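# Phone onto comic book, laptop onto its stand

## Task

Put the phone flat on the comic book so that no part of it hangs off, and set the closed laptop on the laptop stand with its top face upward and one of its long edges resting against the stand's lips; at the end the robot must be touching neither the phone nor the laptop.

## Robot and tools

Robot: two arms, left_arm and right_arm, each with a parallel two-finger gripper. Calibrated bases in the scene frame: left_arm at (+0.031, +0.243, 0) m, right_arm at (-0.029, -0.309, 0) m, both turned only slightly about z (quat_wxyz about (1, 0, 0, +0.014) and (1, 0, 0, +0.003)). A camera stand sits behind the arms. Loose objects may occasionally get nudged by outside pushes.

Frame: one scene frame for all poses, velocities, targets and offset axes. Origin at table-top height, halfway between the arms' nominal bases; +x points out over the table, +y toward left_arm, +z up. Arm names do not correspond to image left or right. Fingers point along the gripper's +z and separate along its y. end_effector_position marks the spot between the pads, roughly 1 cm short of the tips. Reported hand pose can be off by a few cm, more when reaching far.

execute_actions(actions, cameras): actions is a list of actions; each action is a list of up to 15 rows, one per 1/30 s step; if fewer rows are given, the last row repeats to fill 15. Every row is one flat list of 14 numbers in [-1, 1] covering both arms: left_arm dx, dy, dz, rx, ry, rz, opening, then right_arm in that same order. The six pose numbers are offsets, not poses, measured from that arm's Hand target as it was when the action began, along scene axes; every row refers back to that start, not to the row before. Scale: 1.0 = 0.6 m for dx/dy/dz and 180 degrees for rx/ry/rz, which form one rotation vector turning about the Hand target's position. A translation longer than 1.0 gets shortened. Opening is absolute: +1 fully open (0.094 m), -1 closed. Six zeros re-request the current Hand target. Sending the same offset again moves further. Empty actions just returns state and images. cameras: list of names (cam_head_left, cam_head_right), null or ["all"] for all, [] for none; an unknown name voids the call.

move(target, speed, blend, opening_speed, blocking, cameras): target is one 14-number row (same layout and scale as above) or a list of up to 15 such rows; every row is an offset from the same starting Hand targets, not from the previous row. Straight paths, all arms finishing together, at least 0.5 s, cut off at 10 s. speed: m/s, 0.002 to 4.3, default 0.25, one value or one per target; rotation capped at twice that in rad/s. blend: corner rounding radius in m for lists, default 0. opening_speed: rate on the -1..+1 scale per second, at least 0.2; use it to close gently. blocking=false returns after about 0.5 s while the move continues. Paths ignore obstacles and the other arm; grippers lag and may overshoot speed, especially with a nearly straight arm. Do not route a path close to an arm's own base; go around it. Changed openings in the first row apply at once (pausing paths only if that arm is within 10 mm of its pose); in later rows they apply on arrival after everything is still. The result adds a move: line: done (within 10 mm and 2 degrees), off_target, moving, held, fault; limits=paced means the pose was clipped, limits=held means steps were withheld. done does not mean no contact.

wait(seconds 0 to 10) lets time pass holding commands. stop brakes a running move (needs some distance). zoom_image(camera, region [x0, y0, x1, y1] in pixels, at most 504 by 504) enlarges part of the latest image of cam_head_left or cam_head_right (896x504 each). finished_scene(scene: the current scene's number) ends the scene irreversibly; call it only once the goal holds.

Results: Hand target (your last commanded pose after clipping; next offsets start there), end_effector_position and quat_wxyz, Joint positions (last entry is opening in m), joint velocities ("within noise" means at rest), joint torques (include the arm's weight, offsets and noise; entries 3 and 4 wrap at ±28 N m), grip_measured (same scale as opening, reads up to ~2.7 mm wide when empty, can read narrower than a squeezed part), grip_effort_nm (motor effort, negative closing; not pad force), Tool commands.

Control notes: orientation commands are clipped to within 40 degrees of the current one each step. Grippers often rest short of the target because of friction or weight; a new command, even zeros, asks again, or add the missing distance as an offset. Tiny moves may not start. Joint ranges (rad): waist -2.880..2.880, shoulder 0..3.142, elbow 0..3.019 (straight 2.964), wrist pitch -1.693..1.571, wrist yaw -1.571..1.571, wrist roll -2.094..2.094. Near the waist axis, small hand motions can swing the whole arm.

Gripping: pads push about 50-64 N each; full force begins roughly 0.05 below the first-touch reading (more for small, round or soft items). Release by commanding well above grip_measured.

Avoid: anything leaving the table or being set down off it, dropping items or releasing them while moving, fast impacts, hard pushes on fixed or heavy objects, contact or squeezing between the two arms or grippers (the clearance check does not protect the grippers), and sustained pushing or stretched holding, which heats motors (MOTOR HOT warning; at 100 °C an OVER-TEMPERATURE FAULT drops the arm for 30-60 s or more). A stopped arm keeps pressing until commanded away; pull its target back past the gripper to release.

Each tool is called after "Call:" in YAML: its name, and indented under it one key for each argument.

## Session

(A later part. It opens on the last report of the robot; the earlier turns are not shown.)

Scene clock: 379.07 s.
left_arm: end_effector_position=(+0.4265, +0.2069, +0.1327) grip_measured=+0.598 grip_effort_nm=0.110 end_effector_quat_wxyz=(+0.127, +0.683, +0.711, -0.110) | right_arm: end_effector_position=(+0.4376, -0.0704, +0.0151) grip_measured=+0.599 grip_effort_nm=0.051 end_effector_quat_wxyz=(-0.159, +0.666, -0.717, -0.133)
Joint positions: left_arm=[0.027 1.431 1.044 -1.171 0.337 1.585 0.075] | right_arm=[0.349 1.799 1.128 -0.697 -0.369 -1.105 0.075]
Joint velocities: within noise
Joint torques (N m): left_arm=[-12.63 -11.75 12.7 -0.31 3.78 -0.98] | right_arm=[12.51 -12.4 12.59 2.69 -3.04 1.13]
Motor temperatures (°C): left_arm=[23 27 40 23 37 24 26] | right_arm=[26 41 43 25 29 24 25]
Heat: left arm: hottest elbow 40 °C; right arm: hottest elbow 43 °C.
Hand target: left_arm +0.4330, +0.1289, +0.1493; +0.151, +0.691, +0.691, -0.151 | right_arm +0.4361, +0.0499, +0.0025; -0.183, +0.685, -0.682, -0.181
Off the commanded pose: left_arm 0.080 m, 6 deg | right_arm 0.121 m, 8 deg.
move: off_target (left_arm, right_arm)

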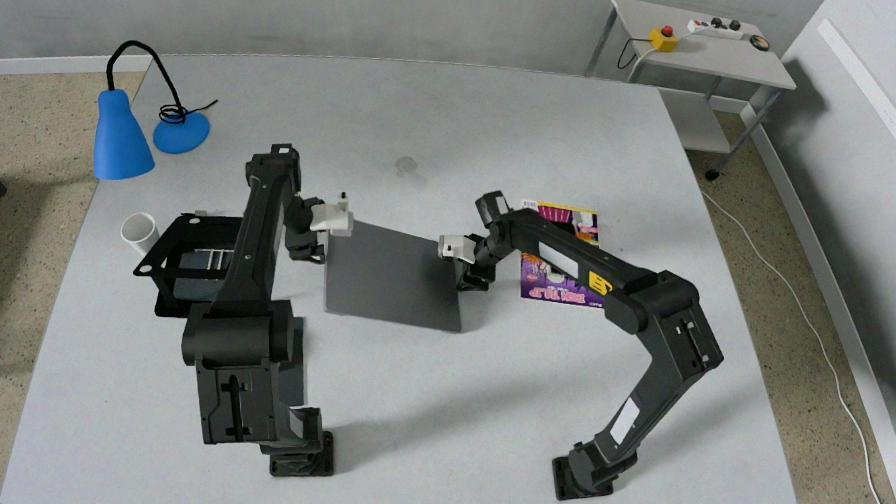

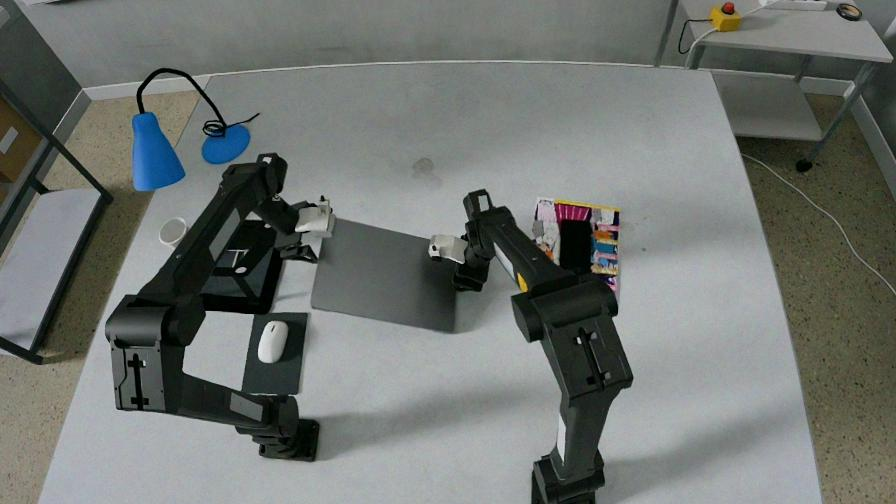

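Call:
move:
  target:
    - [0,0.0,0.08,0,0,0,0.6,0,0.0,0,0,0,0,0.6]
    - [0.05,0.26,0.08,0,0,0,0.6,0.05,0.26,0,0,0,0,0.6]
  speed: 0.1

Call:
zoom_image:
  camera: "cam_head_right"
  region: [150, 150, 500, 360]

Scene clock: 384.40 s.
left_arm: end_effector_position=(+0.4605, +0.3218, +0.2010) grip_measured=+0.598 grip_effort_nm=0.110 end_effector_quat_wxyz=(+0.149, +0.680, +0.710, -0.109) | right_arm: end_effector_position=(+0.4742, +0.0880, +0.0193) grip_measured=+0.599 grip_effort_nm=0.046 end_effector_quat_wxyz=(-0.159, +0.672, -0.710, -0.138)
Joint positions: left_arm=[0.298 1.523 1.326 -1.431 0.367 1.864 0.075] | right_arm=[0.577 2.012 1.477 -0.759 -0.325 -0.887 0.075]
Joint velocities: within noise
Joint torques (N m): left_arm=[-5.13 -11.99 10.74 -1.47 1.97 -0.1] | right_arm=[9.88 -15.44 16.12 2.77 -2.42 0.99]
Motor temperatures (°C): left_arm=[23 27 40 23 40 24 26] | right_arm=[26 41 44 25 32 24 25]
Heat: left arm: hottest elbow 40 °C; right arm: hottest elbow 44 °C.
Hand target: left_arm +0.4630, +0.2850, +0.1971; +0.151, +0.691, +0.691, -0.151 | right_arm +0.4663, +0.2058, +0.0027; -0.183, +0.685, -0.682, -0.181
Off the commanded pose: left_arm 0.037 m, 5 deg | right_arm 0.119 m, 7 deg.
move: off_target (left_arm, right_arm)

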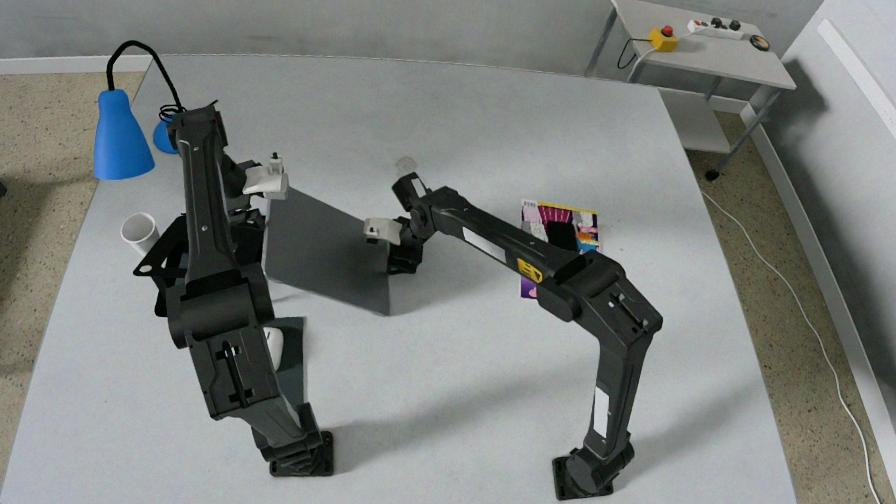

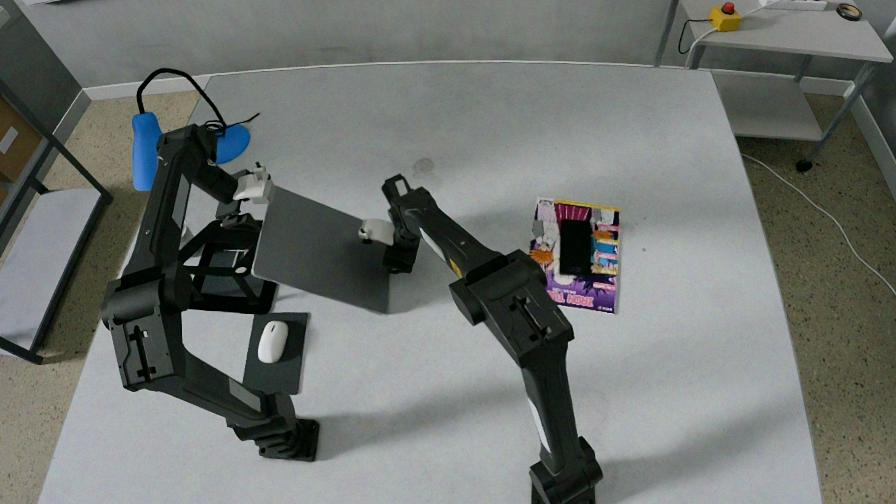

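Scaled by 1.440.

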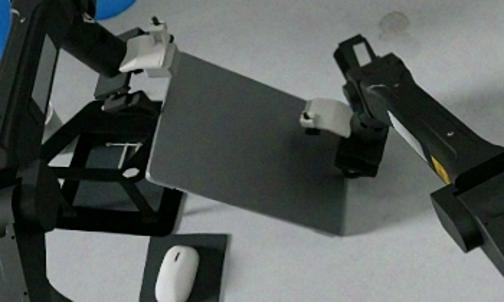

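Call:
move:
  target: [0.03,0.15,-0.01,0,0,0,0.6,0.03,0.15,0,0,0,0,0.6]
  speed: 0.1

Call:
zoom_image:
  camera: "cam_head_right"
  region: [150, 150, 500, 360]

Scene clock: 389.83 s.
left_arm: end_effector_position=(+0.4796, +0.4152, +0.1992) grip_measured=+0.598 grip_effort_nm=0.110 end_effector_quat_wxyz=(+0.152, +0.669, +0.720, -0.101) | right_arm: end_effector_position=(+0.5032, +0.1824, +0.0221) grip_measured=+0.599 grip_effort_nm=0.042 end_effector_quat_wxyz=(-0.158, +0.674, -0.708, -0.142)
Joint positions: left_arm=[0.465 1.662 1.487 -1.493 0.355 2.009 0.075] | right_arm=[0.668 2.196 1.802 -0.874 -0.308 -0.801 0.075]
Joint velocities: within noise
Joint torques (N m): left_arm=[-6.36 -14.04 9.78 -2.33 1.52 0.32] | right_arm=[8.94 -19.02 16.85 2.91 -1.98 0.93]
Motor temperatures (°C): left_arm=[23 27 40 23 39 24 26] | right_arm=[27 41 46 25 33 24 25]
Heat: left arm: hottest elbow 40 °C; right arm: hottest elbow 46 °C.
Hand target: left_arm +0.4810, +0.3749, +0.1912; +0.151, +0.690, +0.691, -0.151 | right_arm +0.4843, +0.2958, +0.0025; -0.183, +0.685, -0.682, -0.181
Off the commanded pose: left_arm 0.041 m, 7 deg | right_arm 0.117 m, 6 deg.
move: off_target (left_arm, right_arm)

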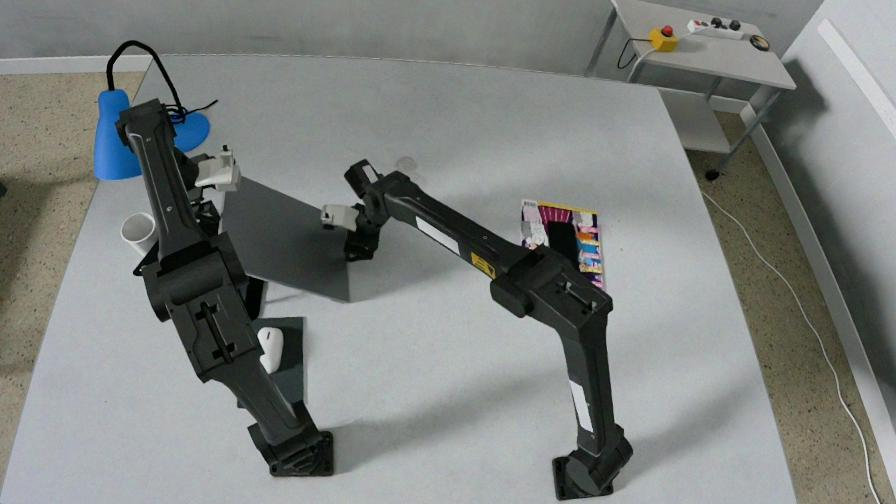

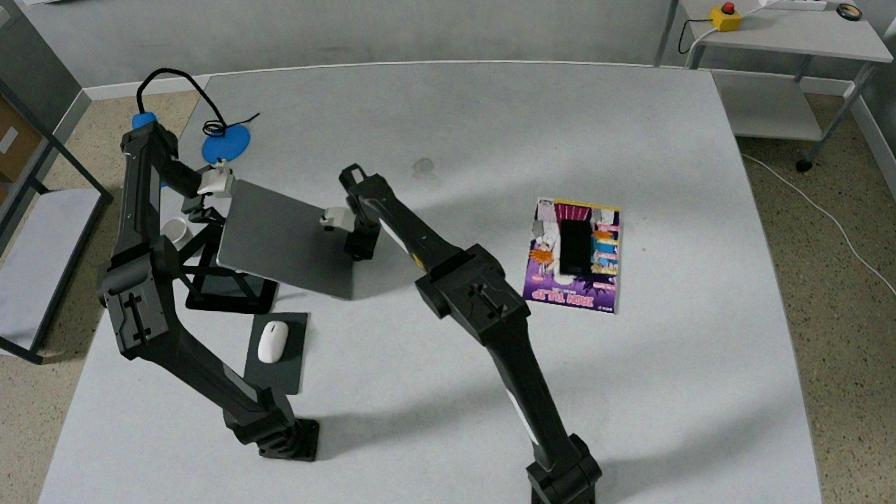

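Scaled by 1.440.

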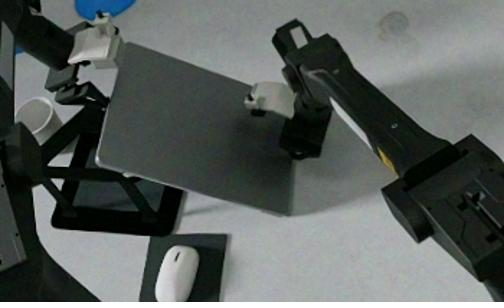

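Call:
move:
  target:
    - [0.01,0.08,0,0,0,0,0.6,0.01,0.08,0,0,0,0,0.6]
    - [0.01,0.08,-0.1,0,0,0,0.6,0.01,0.08,0,0,0,0,0.6]
  speed: 0.1

Call:
zoom_image:
  camera: "cam_head_right"
  region: [110, 150, 460, 360]

Scene clock: 395.40 s.
left_arm: end_effector_position=(+0.4853, +0.4615, +0.1559) grip_measured=+0.599 grip_effort_nm=0.100 end_effector_quat_wxyz=(+0.147, +0.669, +0.722, -0.102) | right_arm: end_effector_position=(+0.5201, +0.2294, +0.0237) grip_measured=+0.599 grip_effort_nm=0.037 end_effector_quat_wxyz=(-0.160, +0.674, -0.707, -0.143)
Joint positions: left_arm=[0.535 1.766 1.51 -1.442 0.337 2.081 0.075] | right_arm=[0.705 2.312 2.014 -0.957 -0.299 -0.765 0.075]
Joint velocities: within noise
Joint torques (N m): left_arm=[-5.19 -15.38 5.83 -0.61 1.22 0] | right_arm=[9.11 -21.07 16.77 2.95 -1.81 0.95]
Motor temperatures (°C): left_arm=[23 27 40 24 37 24 26] | right_arm=[27 41 47 25 33 24 25]
Heat: left arm: hottest elbow 40 °C; right arm: hottest elbow 47 °C.
Hand target: left_arm +0.4871, +0.4230, +0.1312; +0.151, +0.691, +0.691, -0.151 | right_arm +0.4902, +0.3440, +0.0025; -0.183, +0.685, -0.682, -0.181
Off the commanded pose: left_arm 0.046 m, 7 deg | right_arm 0.120 m, 6 deg.
joint sent to its limit (left arm) — joint 6 (wrist roll), upper limit. The joint targets still meet the commanded pose.
move: off_target (left_arm, right_arm)

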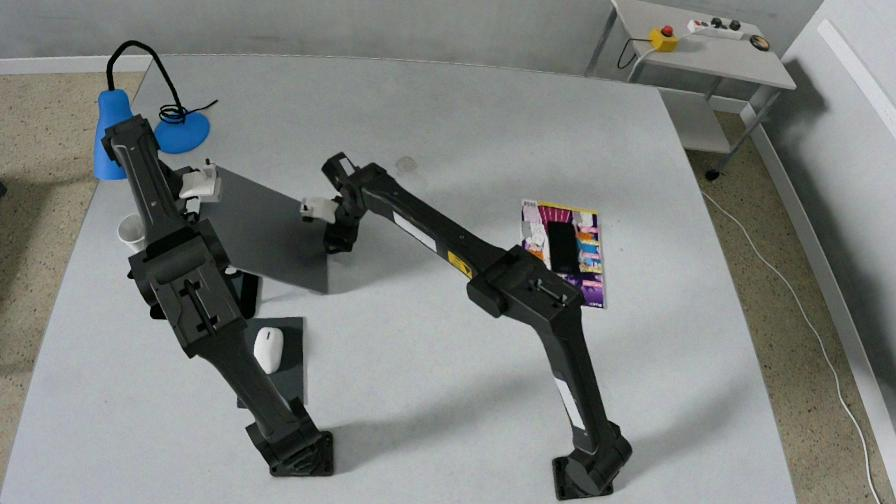

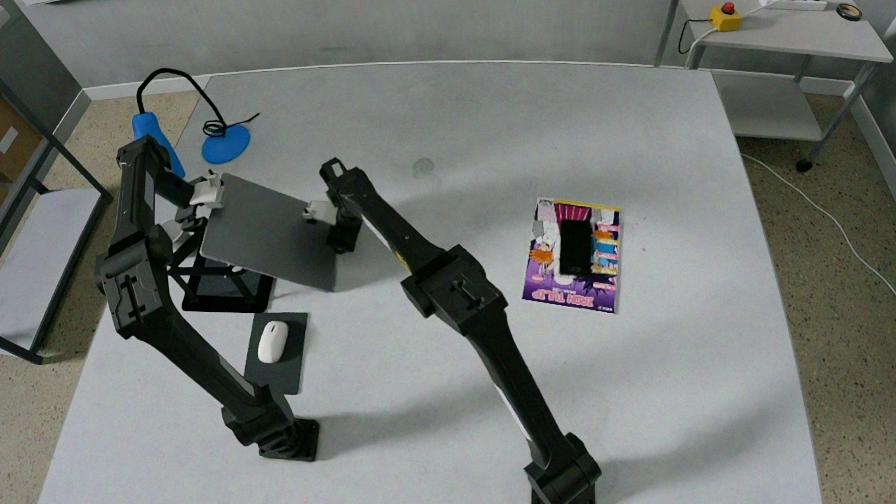

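Scaled by 1.440.

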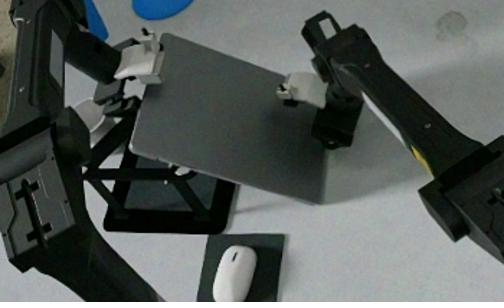

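Call:
move:
  target:
    - [-0.06,0,0,0,0,0,0.6,-0.07,0,0,0,0,0,0.6]
    - [-0.06,0,-0.08,0,0,0,0.6,-0.07,0,0,0,0,0,0.6]
  speed: 0.1

Call:
zoom_image:
  camera: "cam_head_right"
  region: [110, 150, 460, 360]

Call:
zoom_image:
  camera: "cam_head_left"
  region: [110, 150, 460, 360]

Scene clock: 406.07 s.
left_arm: end_effector_position=(+0.4561, +0.4593, +0.1218) grip_measured=+0.599 grip_effort_nm=0.100 end_effector_quat_wxyz=(+0.153, +0.641, +0.745, -0.102) | right_arm: end_effector_position=(+0.5179, +0.2367, +0.0232) grip_measured=+0.599 grip_effort_nm=0.051 end_effector_quat_wxyz=(-0.167, +0.661, -0.717, -0.141)
Joint positions: left_arm=[0.569 1.723 1.355 -1.327 0.351 2.04 0.075] | right_arm=[0.717 2.308 2.002 -0.926 -0.286 -0.718 0.075]
Joint velocities: within noise
Joint torques (N m): left_arm=[-5.19 -13.86 3.34 0.36 0.15 0.41] | right_arm=[10.81 -26.11 8.99 4.01 -1.77 0.83]
Motor temperatures (°C): left_arm=[23 28 40 23 35 24 26] | right_arm=[27 42 49 25 33 24 25]
Heat: left arm: hottest elbow 40 °C; right arm: hottest elbow 49 °C.
Hand target: left_arm +0.4510, +0.4230, +0.0834; +0.151, +0.690, +0.691, -0.151 | right_arm +0.4482, +0.3438, +0.0024; -0.183, +0.685, -0.682, -0.181
Off the commanded pose: left_arm 0.053 m, 10 deg | right_arm 0.130 m, 7 deg.
joint sent to its limit (left arm) — joint 6 (wrist roll), upper limit. The joint targets are off in position and orientation.
move: off_target (left_arm, right_arm)

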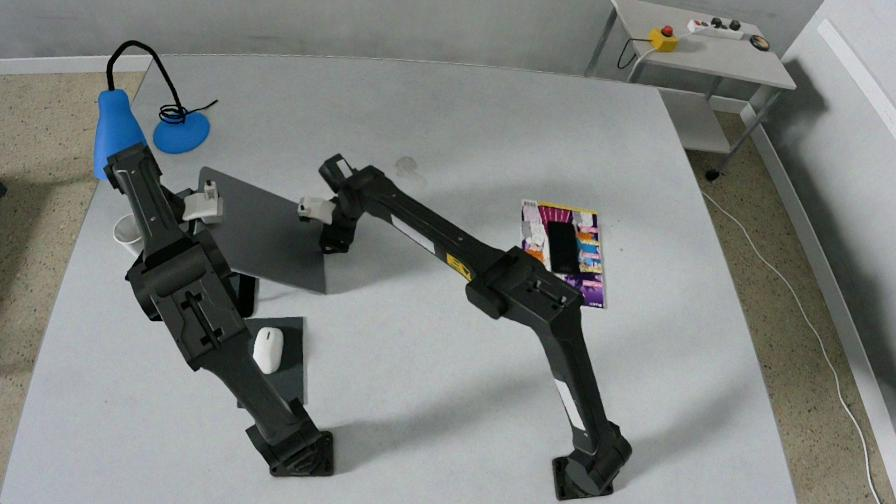

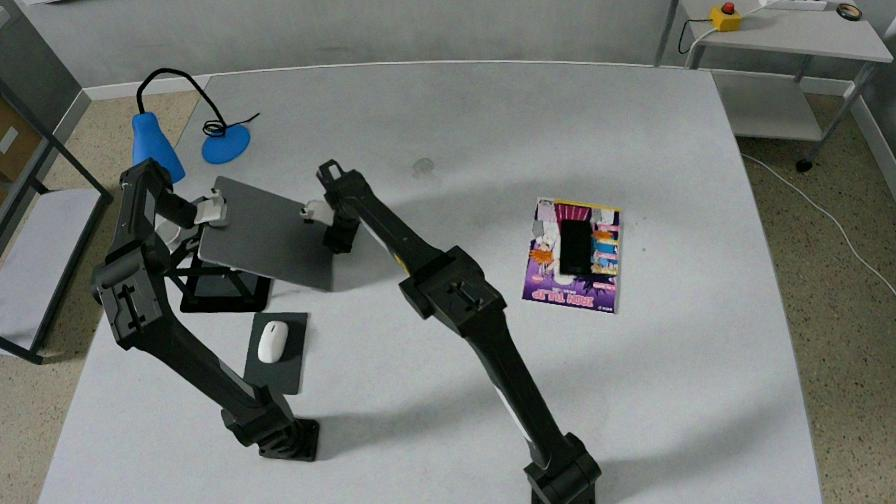

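Scaled by 1.440.

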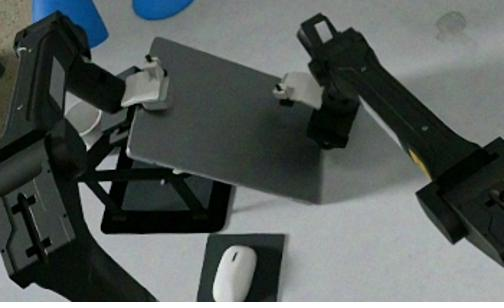

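Scaled by 1.440.

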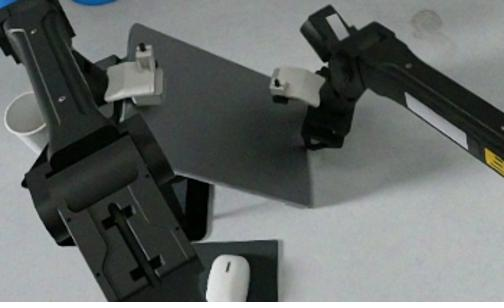

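Call:
move:
  target:
    - [0,0.05,-0.03,0,0,0,0.6,0.1,-0.14,0,0,0,0,0.6]
    - [0,0.14,0.03,0,0,0,0.6,0.1,-0.16,0,0,0,0,0.6]
    - [-0.03,0.16,0.33,0,0,0,-0.95,0.1,-0.16,0,0,0,0,0.6]
  speed: [0.12,0.1,0.2]

Call:
zoom_image:
  camera: "cam_head_right"
  region: [110, 150, 460, 360]

Call:
zoom_image:
  camera: "cam_head_left"
  region: [110, 150, 460, 360]

Scene clock: 415.83 s.
left_arm: end_effector_position=(+0.4267, +0.5052, +0.2572) grip_measured=-0.947 grip_effort_nm=-0.085 end_effector_quat_wxyz=(+0.128, +0.623, +0.767, -0.084) | right_arm: end_effector_position=(+0.5279, +0.2258, +0.0248) grip_measured=+0.599 grip_effort_nm=0.042 end_effector_quat_wxyz=(-0.189, +0.678, -0.691, -0.168)
Joint positions: left_arm=[0.661 1.648 1.631 -1.672 0.285 2.072 0.002] | right_arm=[0.681 2.295 1.966 -0.875 -0.364 -0.798 0.075]
Joint velocities: within noise
Joint torques (N m): left_arm=[-0.44 -16.91 15.32 -0.27 0.34 0.11] | right_arm=[2.9 -26.87 7.94 1.88 -0.82 0.28]
Motor temperatures (°C): left_arm=[23 28 39 23 33 24 26] | right_arm=[27 43 49 25 32 24 25]
Heat: left arm: hottest elbow 39 °C; right arm: hottest elbow 49 °C.
Hand target: left_arm +0.4330, +0.5189, +0.2812; +0.151, +0.691, +0.691, -0.151 | right_arm +0.5084, +0.2479, +0.0027; -0.183, +0.685, -0.682, -0.181
Off the commanded pose: left_arm 0.029 m, 14 deg | right_arm 0.037 m, 2 deg.
joint sent to its limit (left arm) — joint 4 (wrist pitch), lower limit; joint 6 (wrist roll), upper limit. The joint targets are off in orientation, not in position.
move: off_target (left_arm, right_arm); target 3's new opening was sent with left_arm's hand 0.029 m and 14 deg from that target

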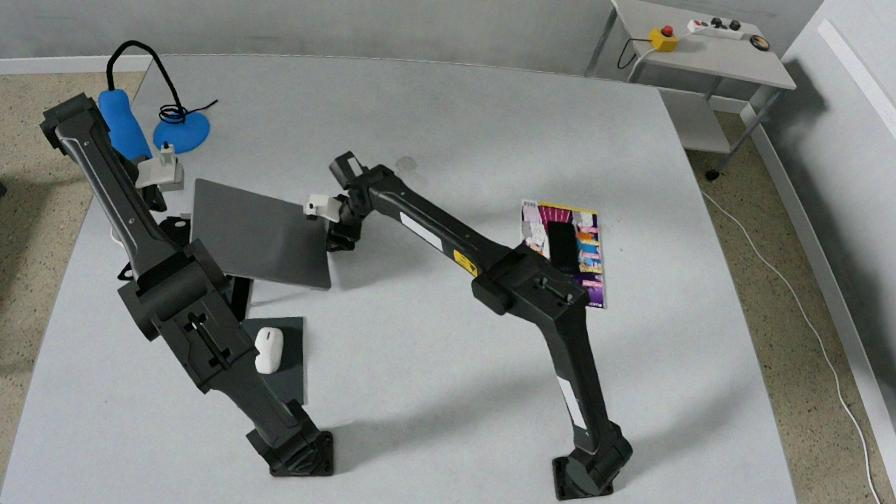

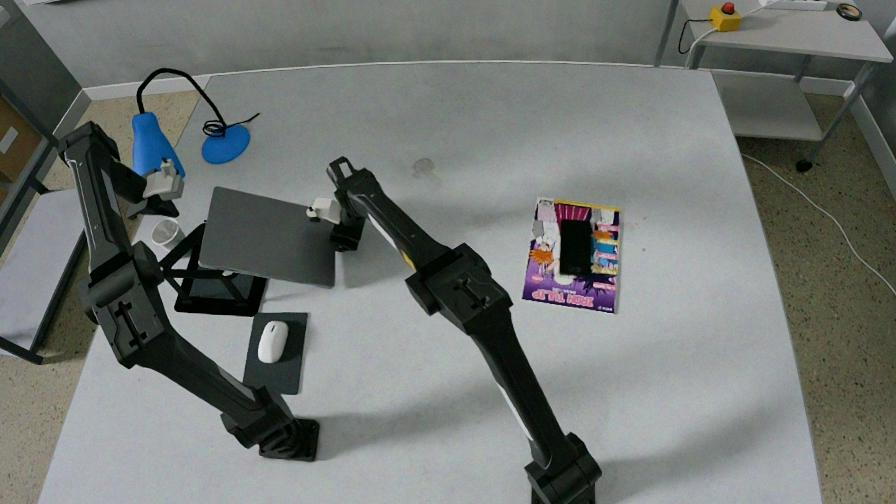

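Scaled by 1.440.

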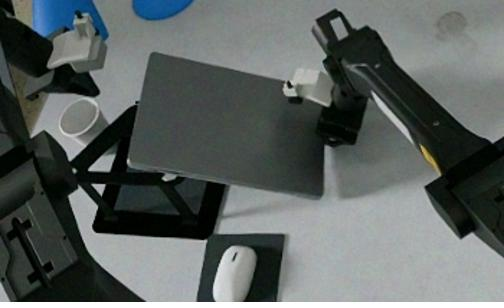

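Scaled by 1.440.

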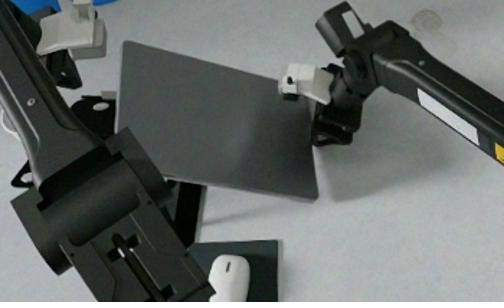

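Call:
move:
  target:
    - [-0.222,0.168,0.02,0,0,0.5,-0.95,0,0,0,0,0,0,0.6]
    - [-0.113,0.302,-0.2,0,0.383,0.924,-0.95,0,0,0,0,0,0,0.6]
  speed: 0.6

Call:
zoom_image:
  camera: "cam_head_right"
  region: [60, 150, 410, 360]

Call:
zoom_image:
  camera: "cam_head_left"
  region: [60, 150, 410, 360]

Scene clock: 425.57 s.
left_arm: end_effector_position=(+0.3522, +0.6876, +0.1392) grip_measured=-0.948 grip_effort_nm=-0.081 end_effector_quat_wxyz=(+0.118, +0.700, -0.694, +0.123) | right_arm: end_effector_position=(+0.5276, +0.2256, +0.0239) grip_measured=+0.599 grip_effort_nm=0.042 end_effector_quat_wxyz=(-0.189, +0.678, -0.691, -0.168)
Joint positions: left_arm=[0.977 2.003 1.814 -1.669 0.188 -0.547 0.002] | right_arm=[0.681 2.295 1.963 -0.873 -0.364 -0.798 0.075]
Joint velocities: within noise
Joint torques (N m): left_arm=[-2.08 -21.3 15.46 -0.64 0.13 -0.11] | right_arm=[2.96 -26.81 8.08 1.84 -0.83 0.27]
Motor temperatures (°C): left_arm=[23 28 41 23 32 24 26] | right_arm=[27 43 48 25 31 24 25]
Heat: left arm: hottest elbow 41 °C; right arm: hottest elbow 48 °C.
Hand target: left_arm +0.3652, +0.7003, +0.1612; +0.125, +0.696, -0.696, +0.125 | right_arm +0.5083, +0.2478, +0.0026; -0.183, +0.685, -0.682, -0.181
Off the commanded pose: left_arm 0.028 m, 1 deg | right_arm 0.036 m, 2 deg.
joint sent to its limit (left arm) — joint 4 (wrist pitch), lower limit. The joint targets are off in orientation, not in position.
move: off_target (left_arm, right_arm)

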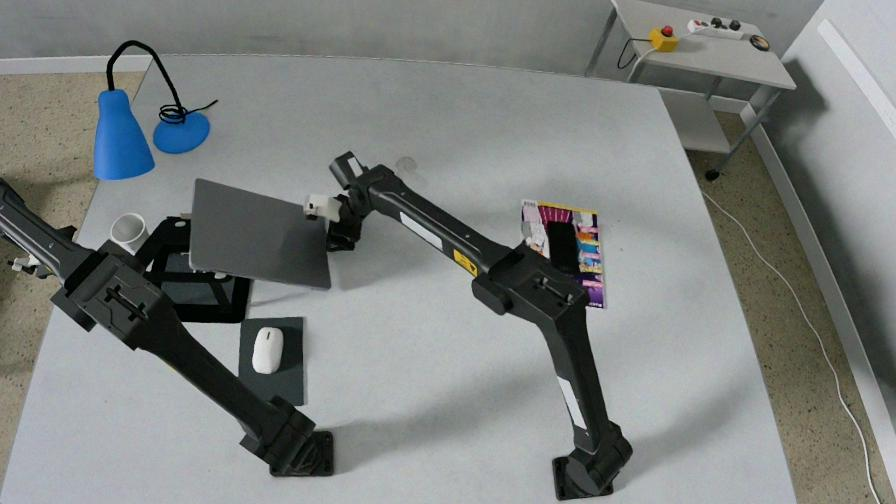

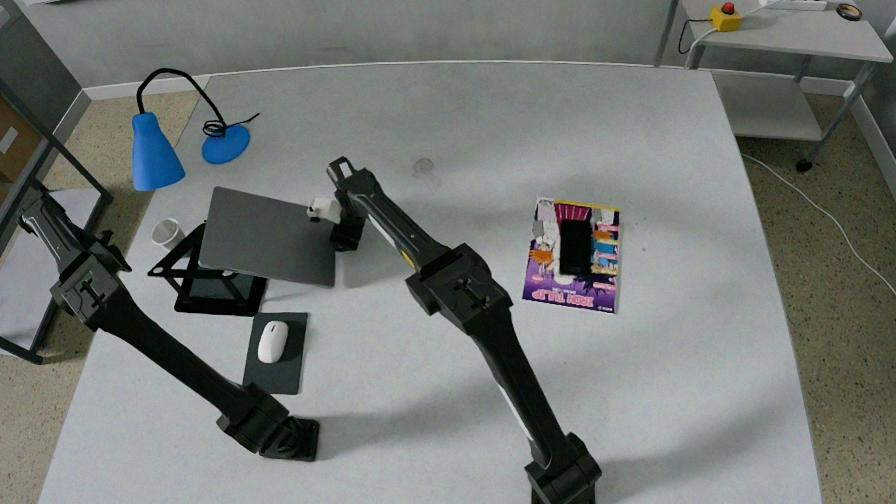

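Scaled by 1.440.

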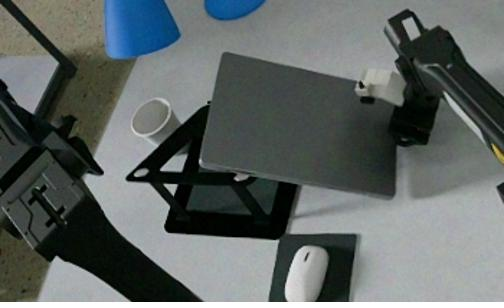

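Scaled by 1.440.

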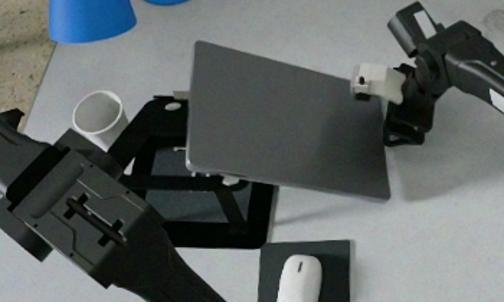

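Call:
move:
  target: [0,0.01,-0.25,0,0,0,-0.95,0,0,0,0,0,0,0.6]
  speed: 0.12

Call:
zoom_image:
  camera: "cam_head_right"
  region: [60, 150, 410, 360]

Call:
zoom_image:
  camera: "cam_head_left"
  region: [20, 150, 370, 360]

Scene clock: 431.80 s.
left_arm: end_effector_position=(+0.3644, +0.7069, +0.0153) grip_measured=-0.948 grip_effort_nm=-0.076 end_effector_quat_wxyz=(+0.126, +0.700, -0.692, +0.125) | right_arm: end_effector_position=(+0.5276, +0.2256, +0.0239) grip_measured=+0.599 grip_effort_nm=0.051 end_effector_quat_wxyz=(-0.189, +0.678, -0.691, -0.168)
Joint positions: left_arm=[0.977 2.18 1.767 -1.462 0.188 -0.547 0.002] | right_arm=[0.681 2.295 1.963 -0.873 -0.364 -0.798 0.075]
Joint velocities: within noise
Joint torques (N m): left_arm=[-1.61 -22.07 8.23 0.06 0.06 0.11] | right_arm=[2.96 -26.75 8.06 1.84 -0.83 0.27]
Motor temperatures (°C): left_arm=[23 28 41 23 31 24 26] | right_arm=[27 43 47 25 30 24 25]
Heat: left arm: hottest elbow 41 °C; right arm: hottest elbow 47 °C.
Hand target: left_arm +0.3652, +0.7062, +0.0113; +0.125, +0.696, -0.696, +0.125 | right_arm +0.5083, +0.2478, +0.0026; -0.183, +0.685, -0.682, -0.181
Off the commanded pose: left_arm 0.004 m, 1 deg | right_arm 0.036 m, 2 deg.
move: off_target (right_arm)

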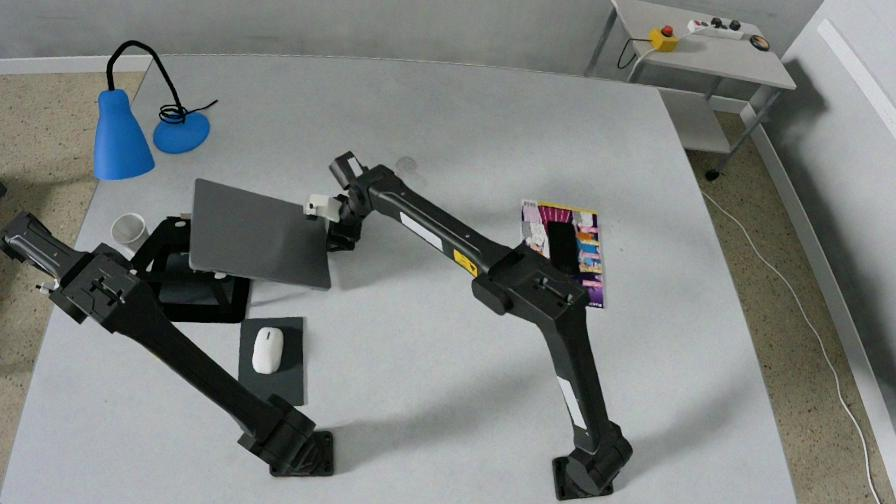

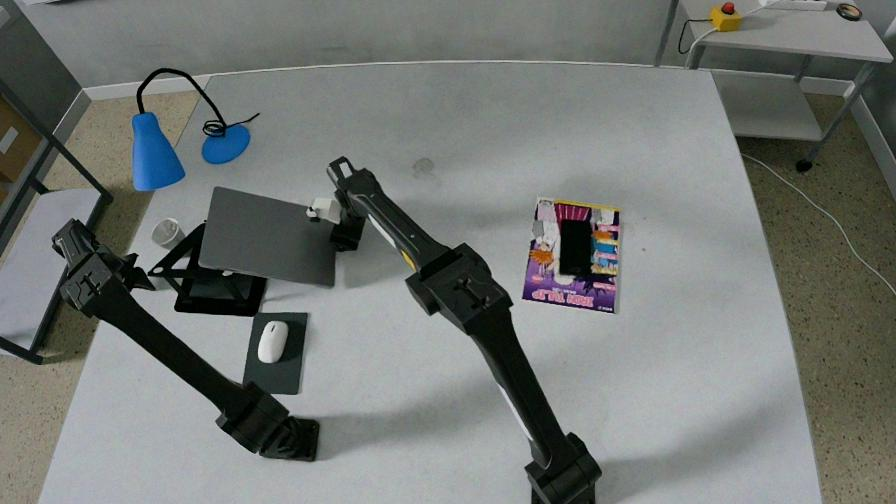

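Scaled by 1.440.

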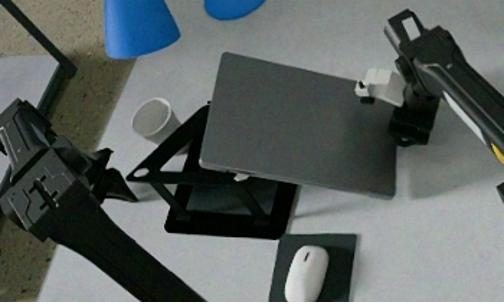

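Scaled by 1.440.

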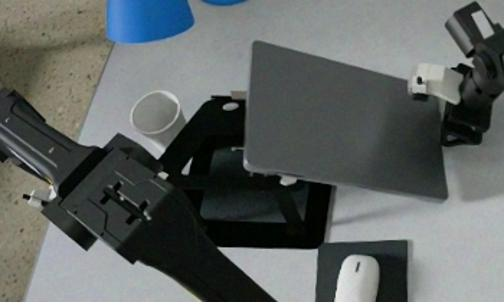

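Call:
move:
  target:
    - [0,-0.18,0,0,0,0,-0.95,0,0,0,0,0,0,0.6]
    - [0,-0.22,0,0,0,0,-0.95,0,0.15,0.08,0,0,0,0.6]
    - [0,-0.25,0,0,0,0,-0.95,0,0.3,0.12,0,0,0,0.6]
  speed: 0.1

Call:
zoom_image:
  camera: "cam_head_right"
  region: [60, 150, 410, 360]

Call:
zoom_image:
  camera: "cam_head_left"
  region: [60, 150, 410, 360]

Scene clock: 439.17 s.
left_arm: end_effector_position=(+0.3527, +0.5936, +0.0134) grip_measured=-0.948 grip_effort_nm=-0.071 end_effector_quat_wxyz=(+0.106, +0.730, -0.665, +0.119) | right_arm: end_effector_position=(+0.5252, +0.3772, +0.0710) grip_measured=+0.599 grip_effort_nm=0.032 end_effector_quat_wxyz=(-0.218, +0.675, -0.686, -0.162)
Joint positions: left_arm=[0.88 1.918 1.326 -1.215 0.22 -0.729 0.002] | right_arm=[0.83 2.698 2.839 -1.239 -0.292 -0.649 0.075]
Joint velocities: within noise
Joint torques (N m): left_arm=[-5.71 -19.43 4.46 -0.62 0.47 0.37] | right_arm=[4.01 -28.98 15.83 2.56 -0.68 0.75]
Motor temperatures (°C): left_arm=[23 28 41 23 31 24 26] | right_arm=[27 44 48 25 30 24 25]
Heat: left arm: hottest elbow 41 °C; right arm: hottest elbow 48 °C.
Hand target: left_arm +0.3651, +0.5562, +0.0112; +0.125, +0.696, -0.696, +0.125 | right_arm +0.5083, +0.4279, +0.0745; -0.183, +0.685, -0.682, -0.181
Off the commanded pose: left_arm 0.039 m, 6 deg | right_arm 0.053 m, 5 deg.
elbow stopped short (right arm): the move would have taken joint 3 (elbow) straighter than the controller allows.
move: off_target (left_arm, right_arm)

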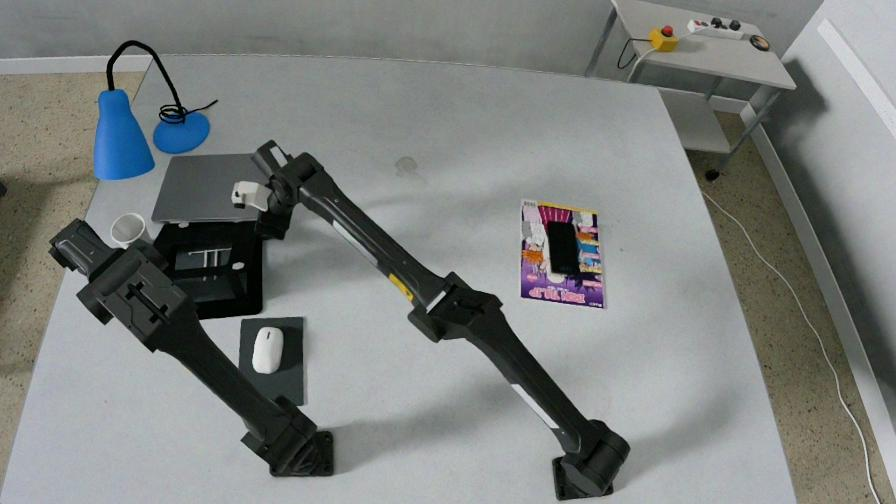

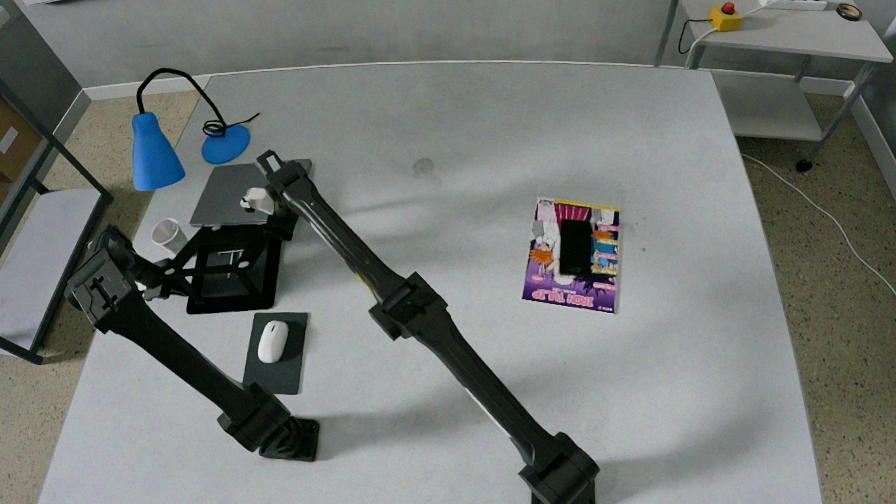

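Scaled by 1.440.

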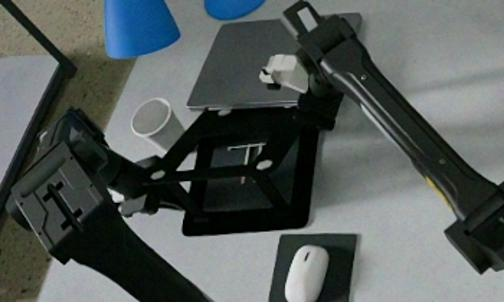

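Scaled by 1.440.

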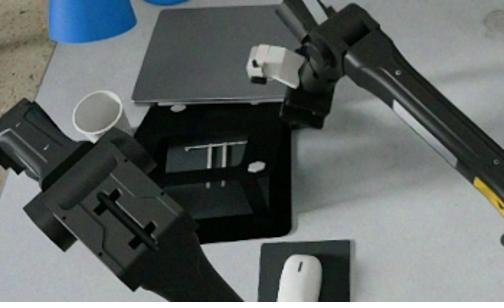

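Call:
move:
  target:
    - [0,0.1,0,0,0,0,-0.95,0,-0.15,0.12,0,0,0,0.6]
    - [-0.1,0.12,0.3,0,0,0,-0.95,-0.15,-0.7,0.15,0,0,0,0.6]
  speed: 0.25

Call:
zoom_image:
  camera: "cam_head_right"
  region: [120, 130, 350, 330]

Call:
zoom_image:
  camera: "cam_head_left"
  region: [80, 130, 310, 330]

Scene clock: 448.57 s.
left_arm: end_effector_position=(+0.3012, +0.6104, +0.1642) grip_measured=-0.948 grip_effort_nm=-0.076 end_effector_quat_wxyz=(+0.143, +0.697, -0.691, +0.127) | right_arm: end_effector_position=(+0.4192, +0.0111, +0.1633) grip_measured=+0.599 grip_effort_nm=0.037 end_effector_quat_wxyz=(-0.177, +0.683, -0.685, -0.183)
Joint positions: left_arm=[0.979 1.779 1.536 -1.668 0.184 -0.54 0.002] | right_arm=[0.477 1.664 1.359 -1.017 -0.455 -1.028 0.075]
Joint velocities: within noise
Joint torques (N m): left_arm=[-0.26 -19.49 14.89 -0.83 -0.04 0.13] | right_arm=[0.26 -19.9 7.61 0.96 -0.37 0.1]
Motor temperatures (°C): left_arm=[23 29 40 23 31 24 26] | right_arm=[27 46 48 25 29 24 25]
Heat: left arm: hottest elbow 40 °C; right arm: hottest elbow 48 °C.
Hand target: left_arm +0.3052, +0.6283, +0.1913; +0.125, +0.696, -0.696, +0.124 | right_arm +0.4182, +0.0079, +0.1645; -0.183, +0.685, -0.682, -0.181
Off the commanded pose: left_arm 0.033 m, 2 deg | right_arm 0.004 m, 1 deg.
joint sent to its limit (left arm) — joint 4 (wrist pitch), lower limit. The joint targets still meet the commanded pose.
move: off_target (left_arm)

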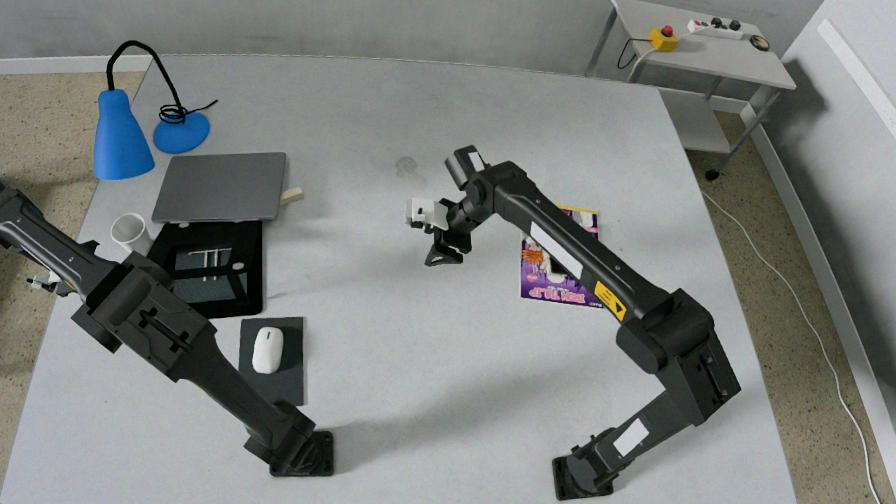

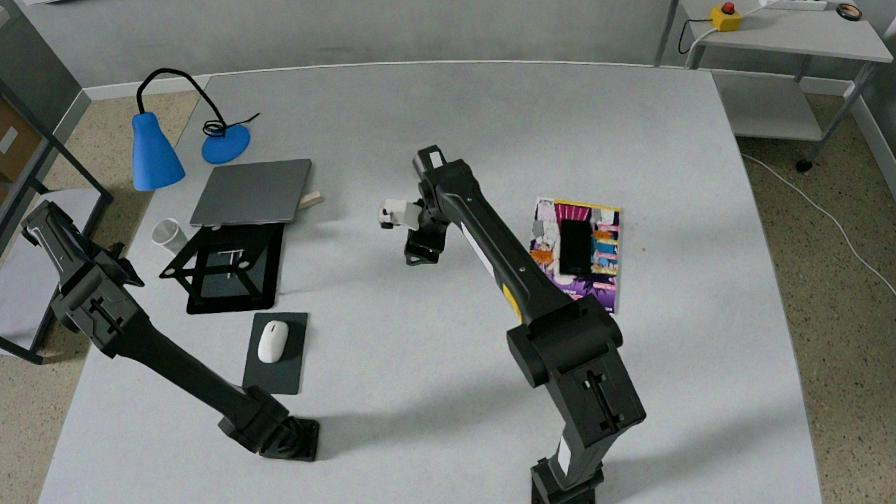

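Scaled by 2.191.

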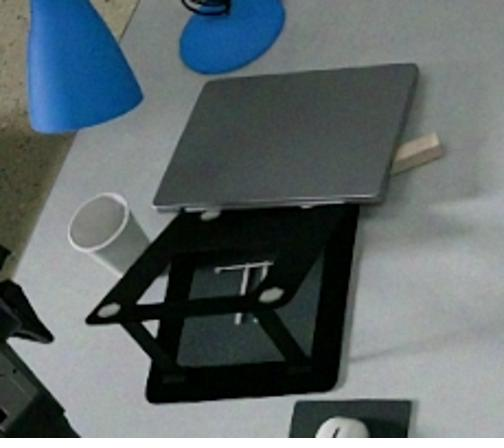

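Scaled by 2.191.

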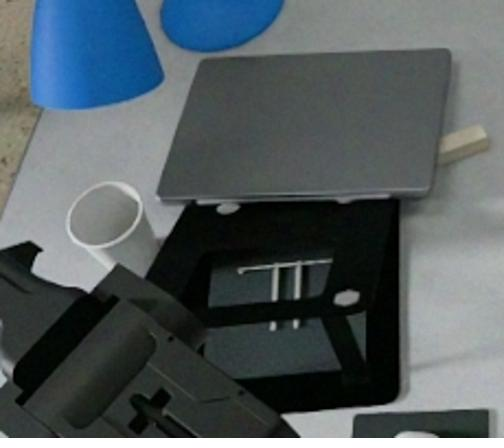

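Call:
move:
  target:
    - [0.05,-0.21,0.1,0.098,-0.386,0.069,-0.35,0,0,0,0,0,0,0.6]
    - [0.19,-0.23,-0.1,0.098,-0.386,0.069,-0.35,0,0,0,0,0,0,0.6]
  speed: [0.3,0.15]

Call:
zoom_image:
  camera: "cam_head_right"
  region: [120, 130, 350, 330]

Call:
zoom_image:
  camera: "cam_head_left"
  region: [100, 130, 330, 330]

Scene clock: 465.10 s.
left_arm: end_effector_position=(+0.4202, +0.4973, +0.1597) grip_measured=-0.352 grip_effort_nm=0.125 end_effector_quat_wxyz=(-0.431, +0.563, -0.576, +0.407) | right_arm: end_effector_position=(+0.4192, +0.0111, +0.1633) grip_measured=+0.599 grip_effort_nm=0.037 end_effector_quat_wxyz=(-0.177, +0.683, -0.684, -0.183)
Joint positions: left_arm=[0.817 1.34 0.546 0.363 0.781 -1.218 0.03] | right_arm=[0.477 1.664 1.359 -1.017 -0.455 -1.029 0.075]
Joint velocities: within noise
Joint torques (N m): left_arm=[-2.49 -6.42 6.76 1.57 -0.1 0.12] | right_arm=[0.21 -19.96 7.57 0.99 -0.36 0.09]
Motor temperatures (°C): left_arm=[23 29 41 23 30 24 26] | right_arm=[26 45 47 25 28 24 25]
Heat: left arm: hottest elbow 41 °C; right arm: hottest elbow 47 °C.
Hand target: left_arm +0.4192, +0.4901, +0.1312; -0.406, +0.579, -0.578, +0.407 | right_arm +0.4182, +0.0079, +0.1645; -0.183, +0.685, -0.682, -0.181
Off the commanded pose: left_arm 0.029 m, 3 deg | right_arm 0.004 m, 1 deg.
move: off_target (left_arm)

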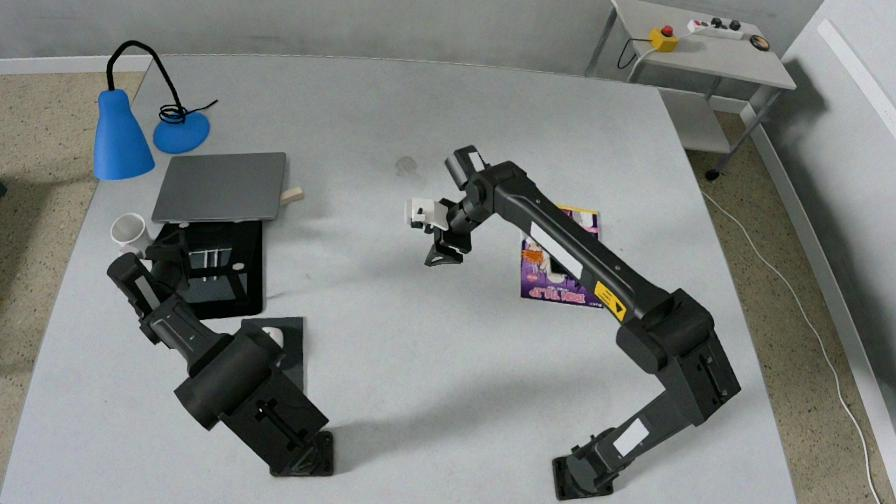

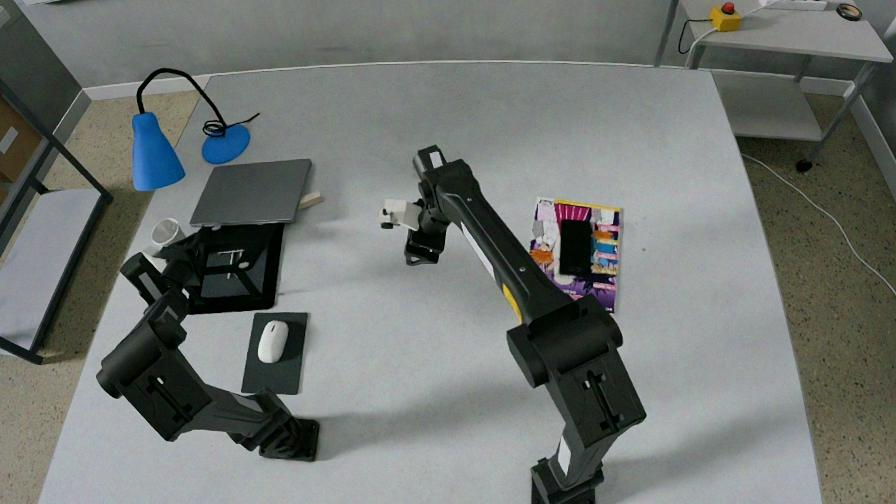

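Scaled by 2.191.

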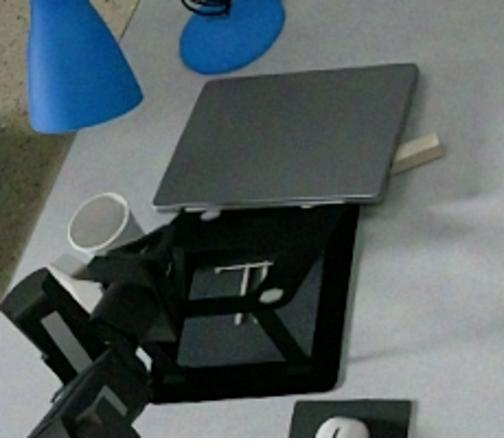

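Scaled by 2.191.

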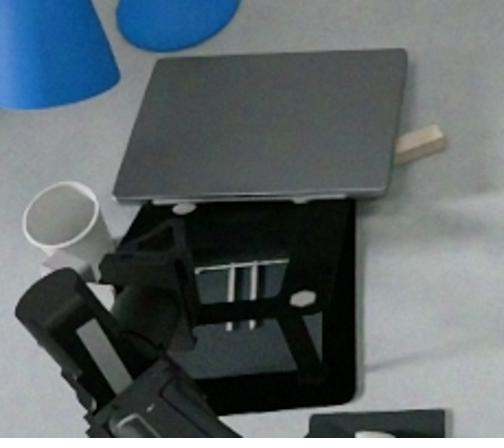

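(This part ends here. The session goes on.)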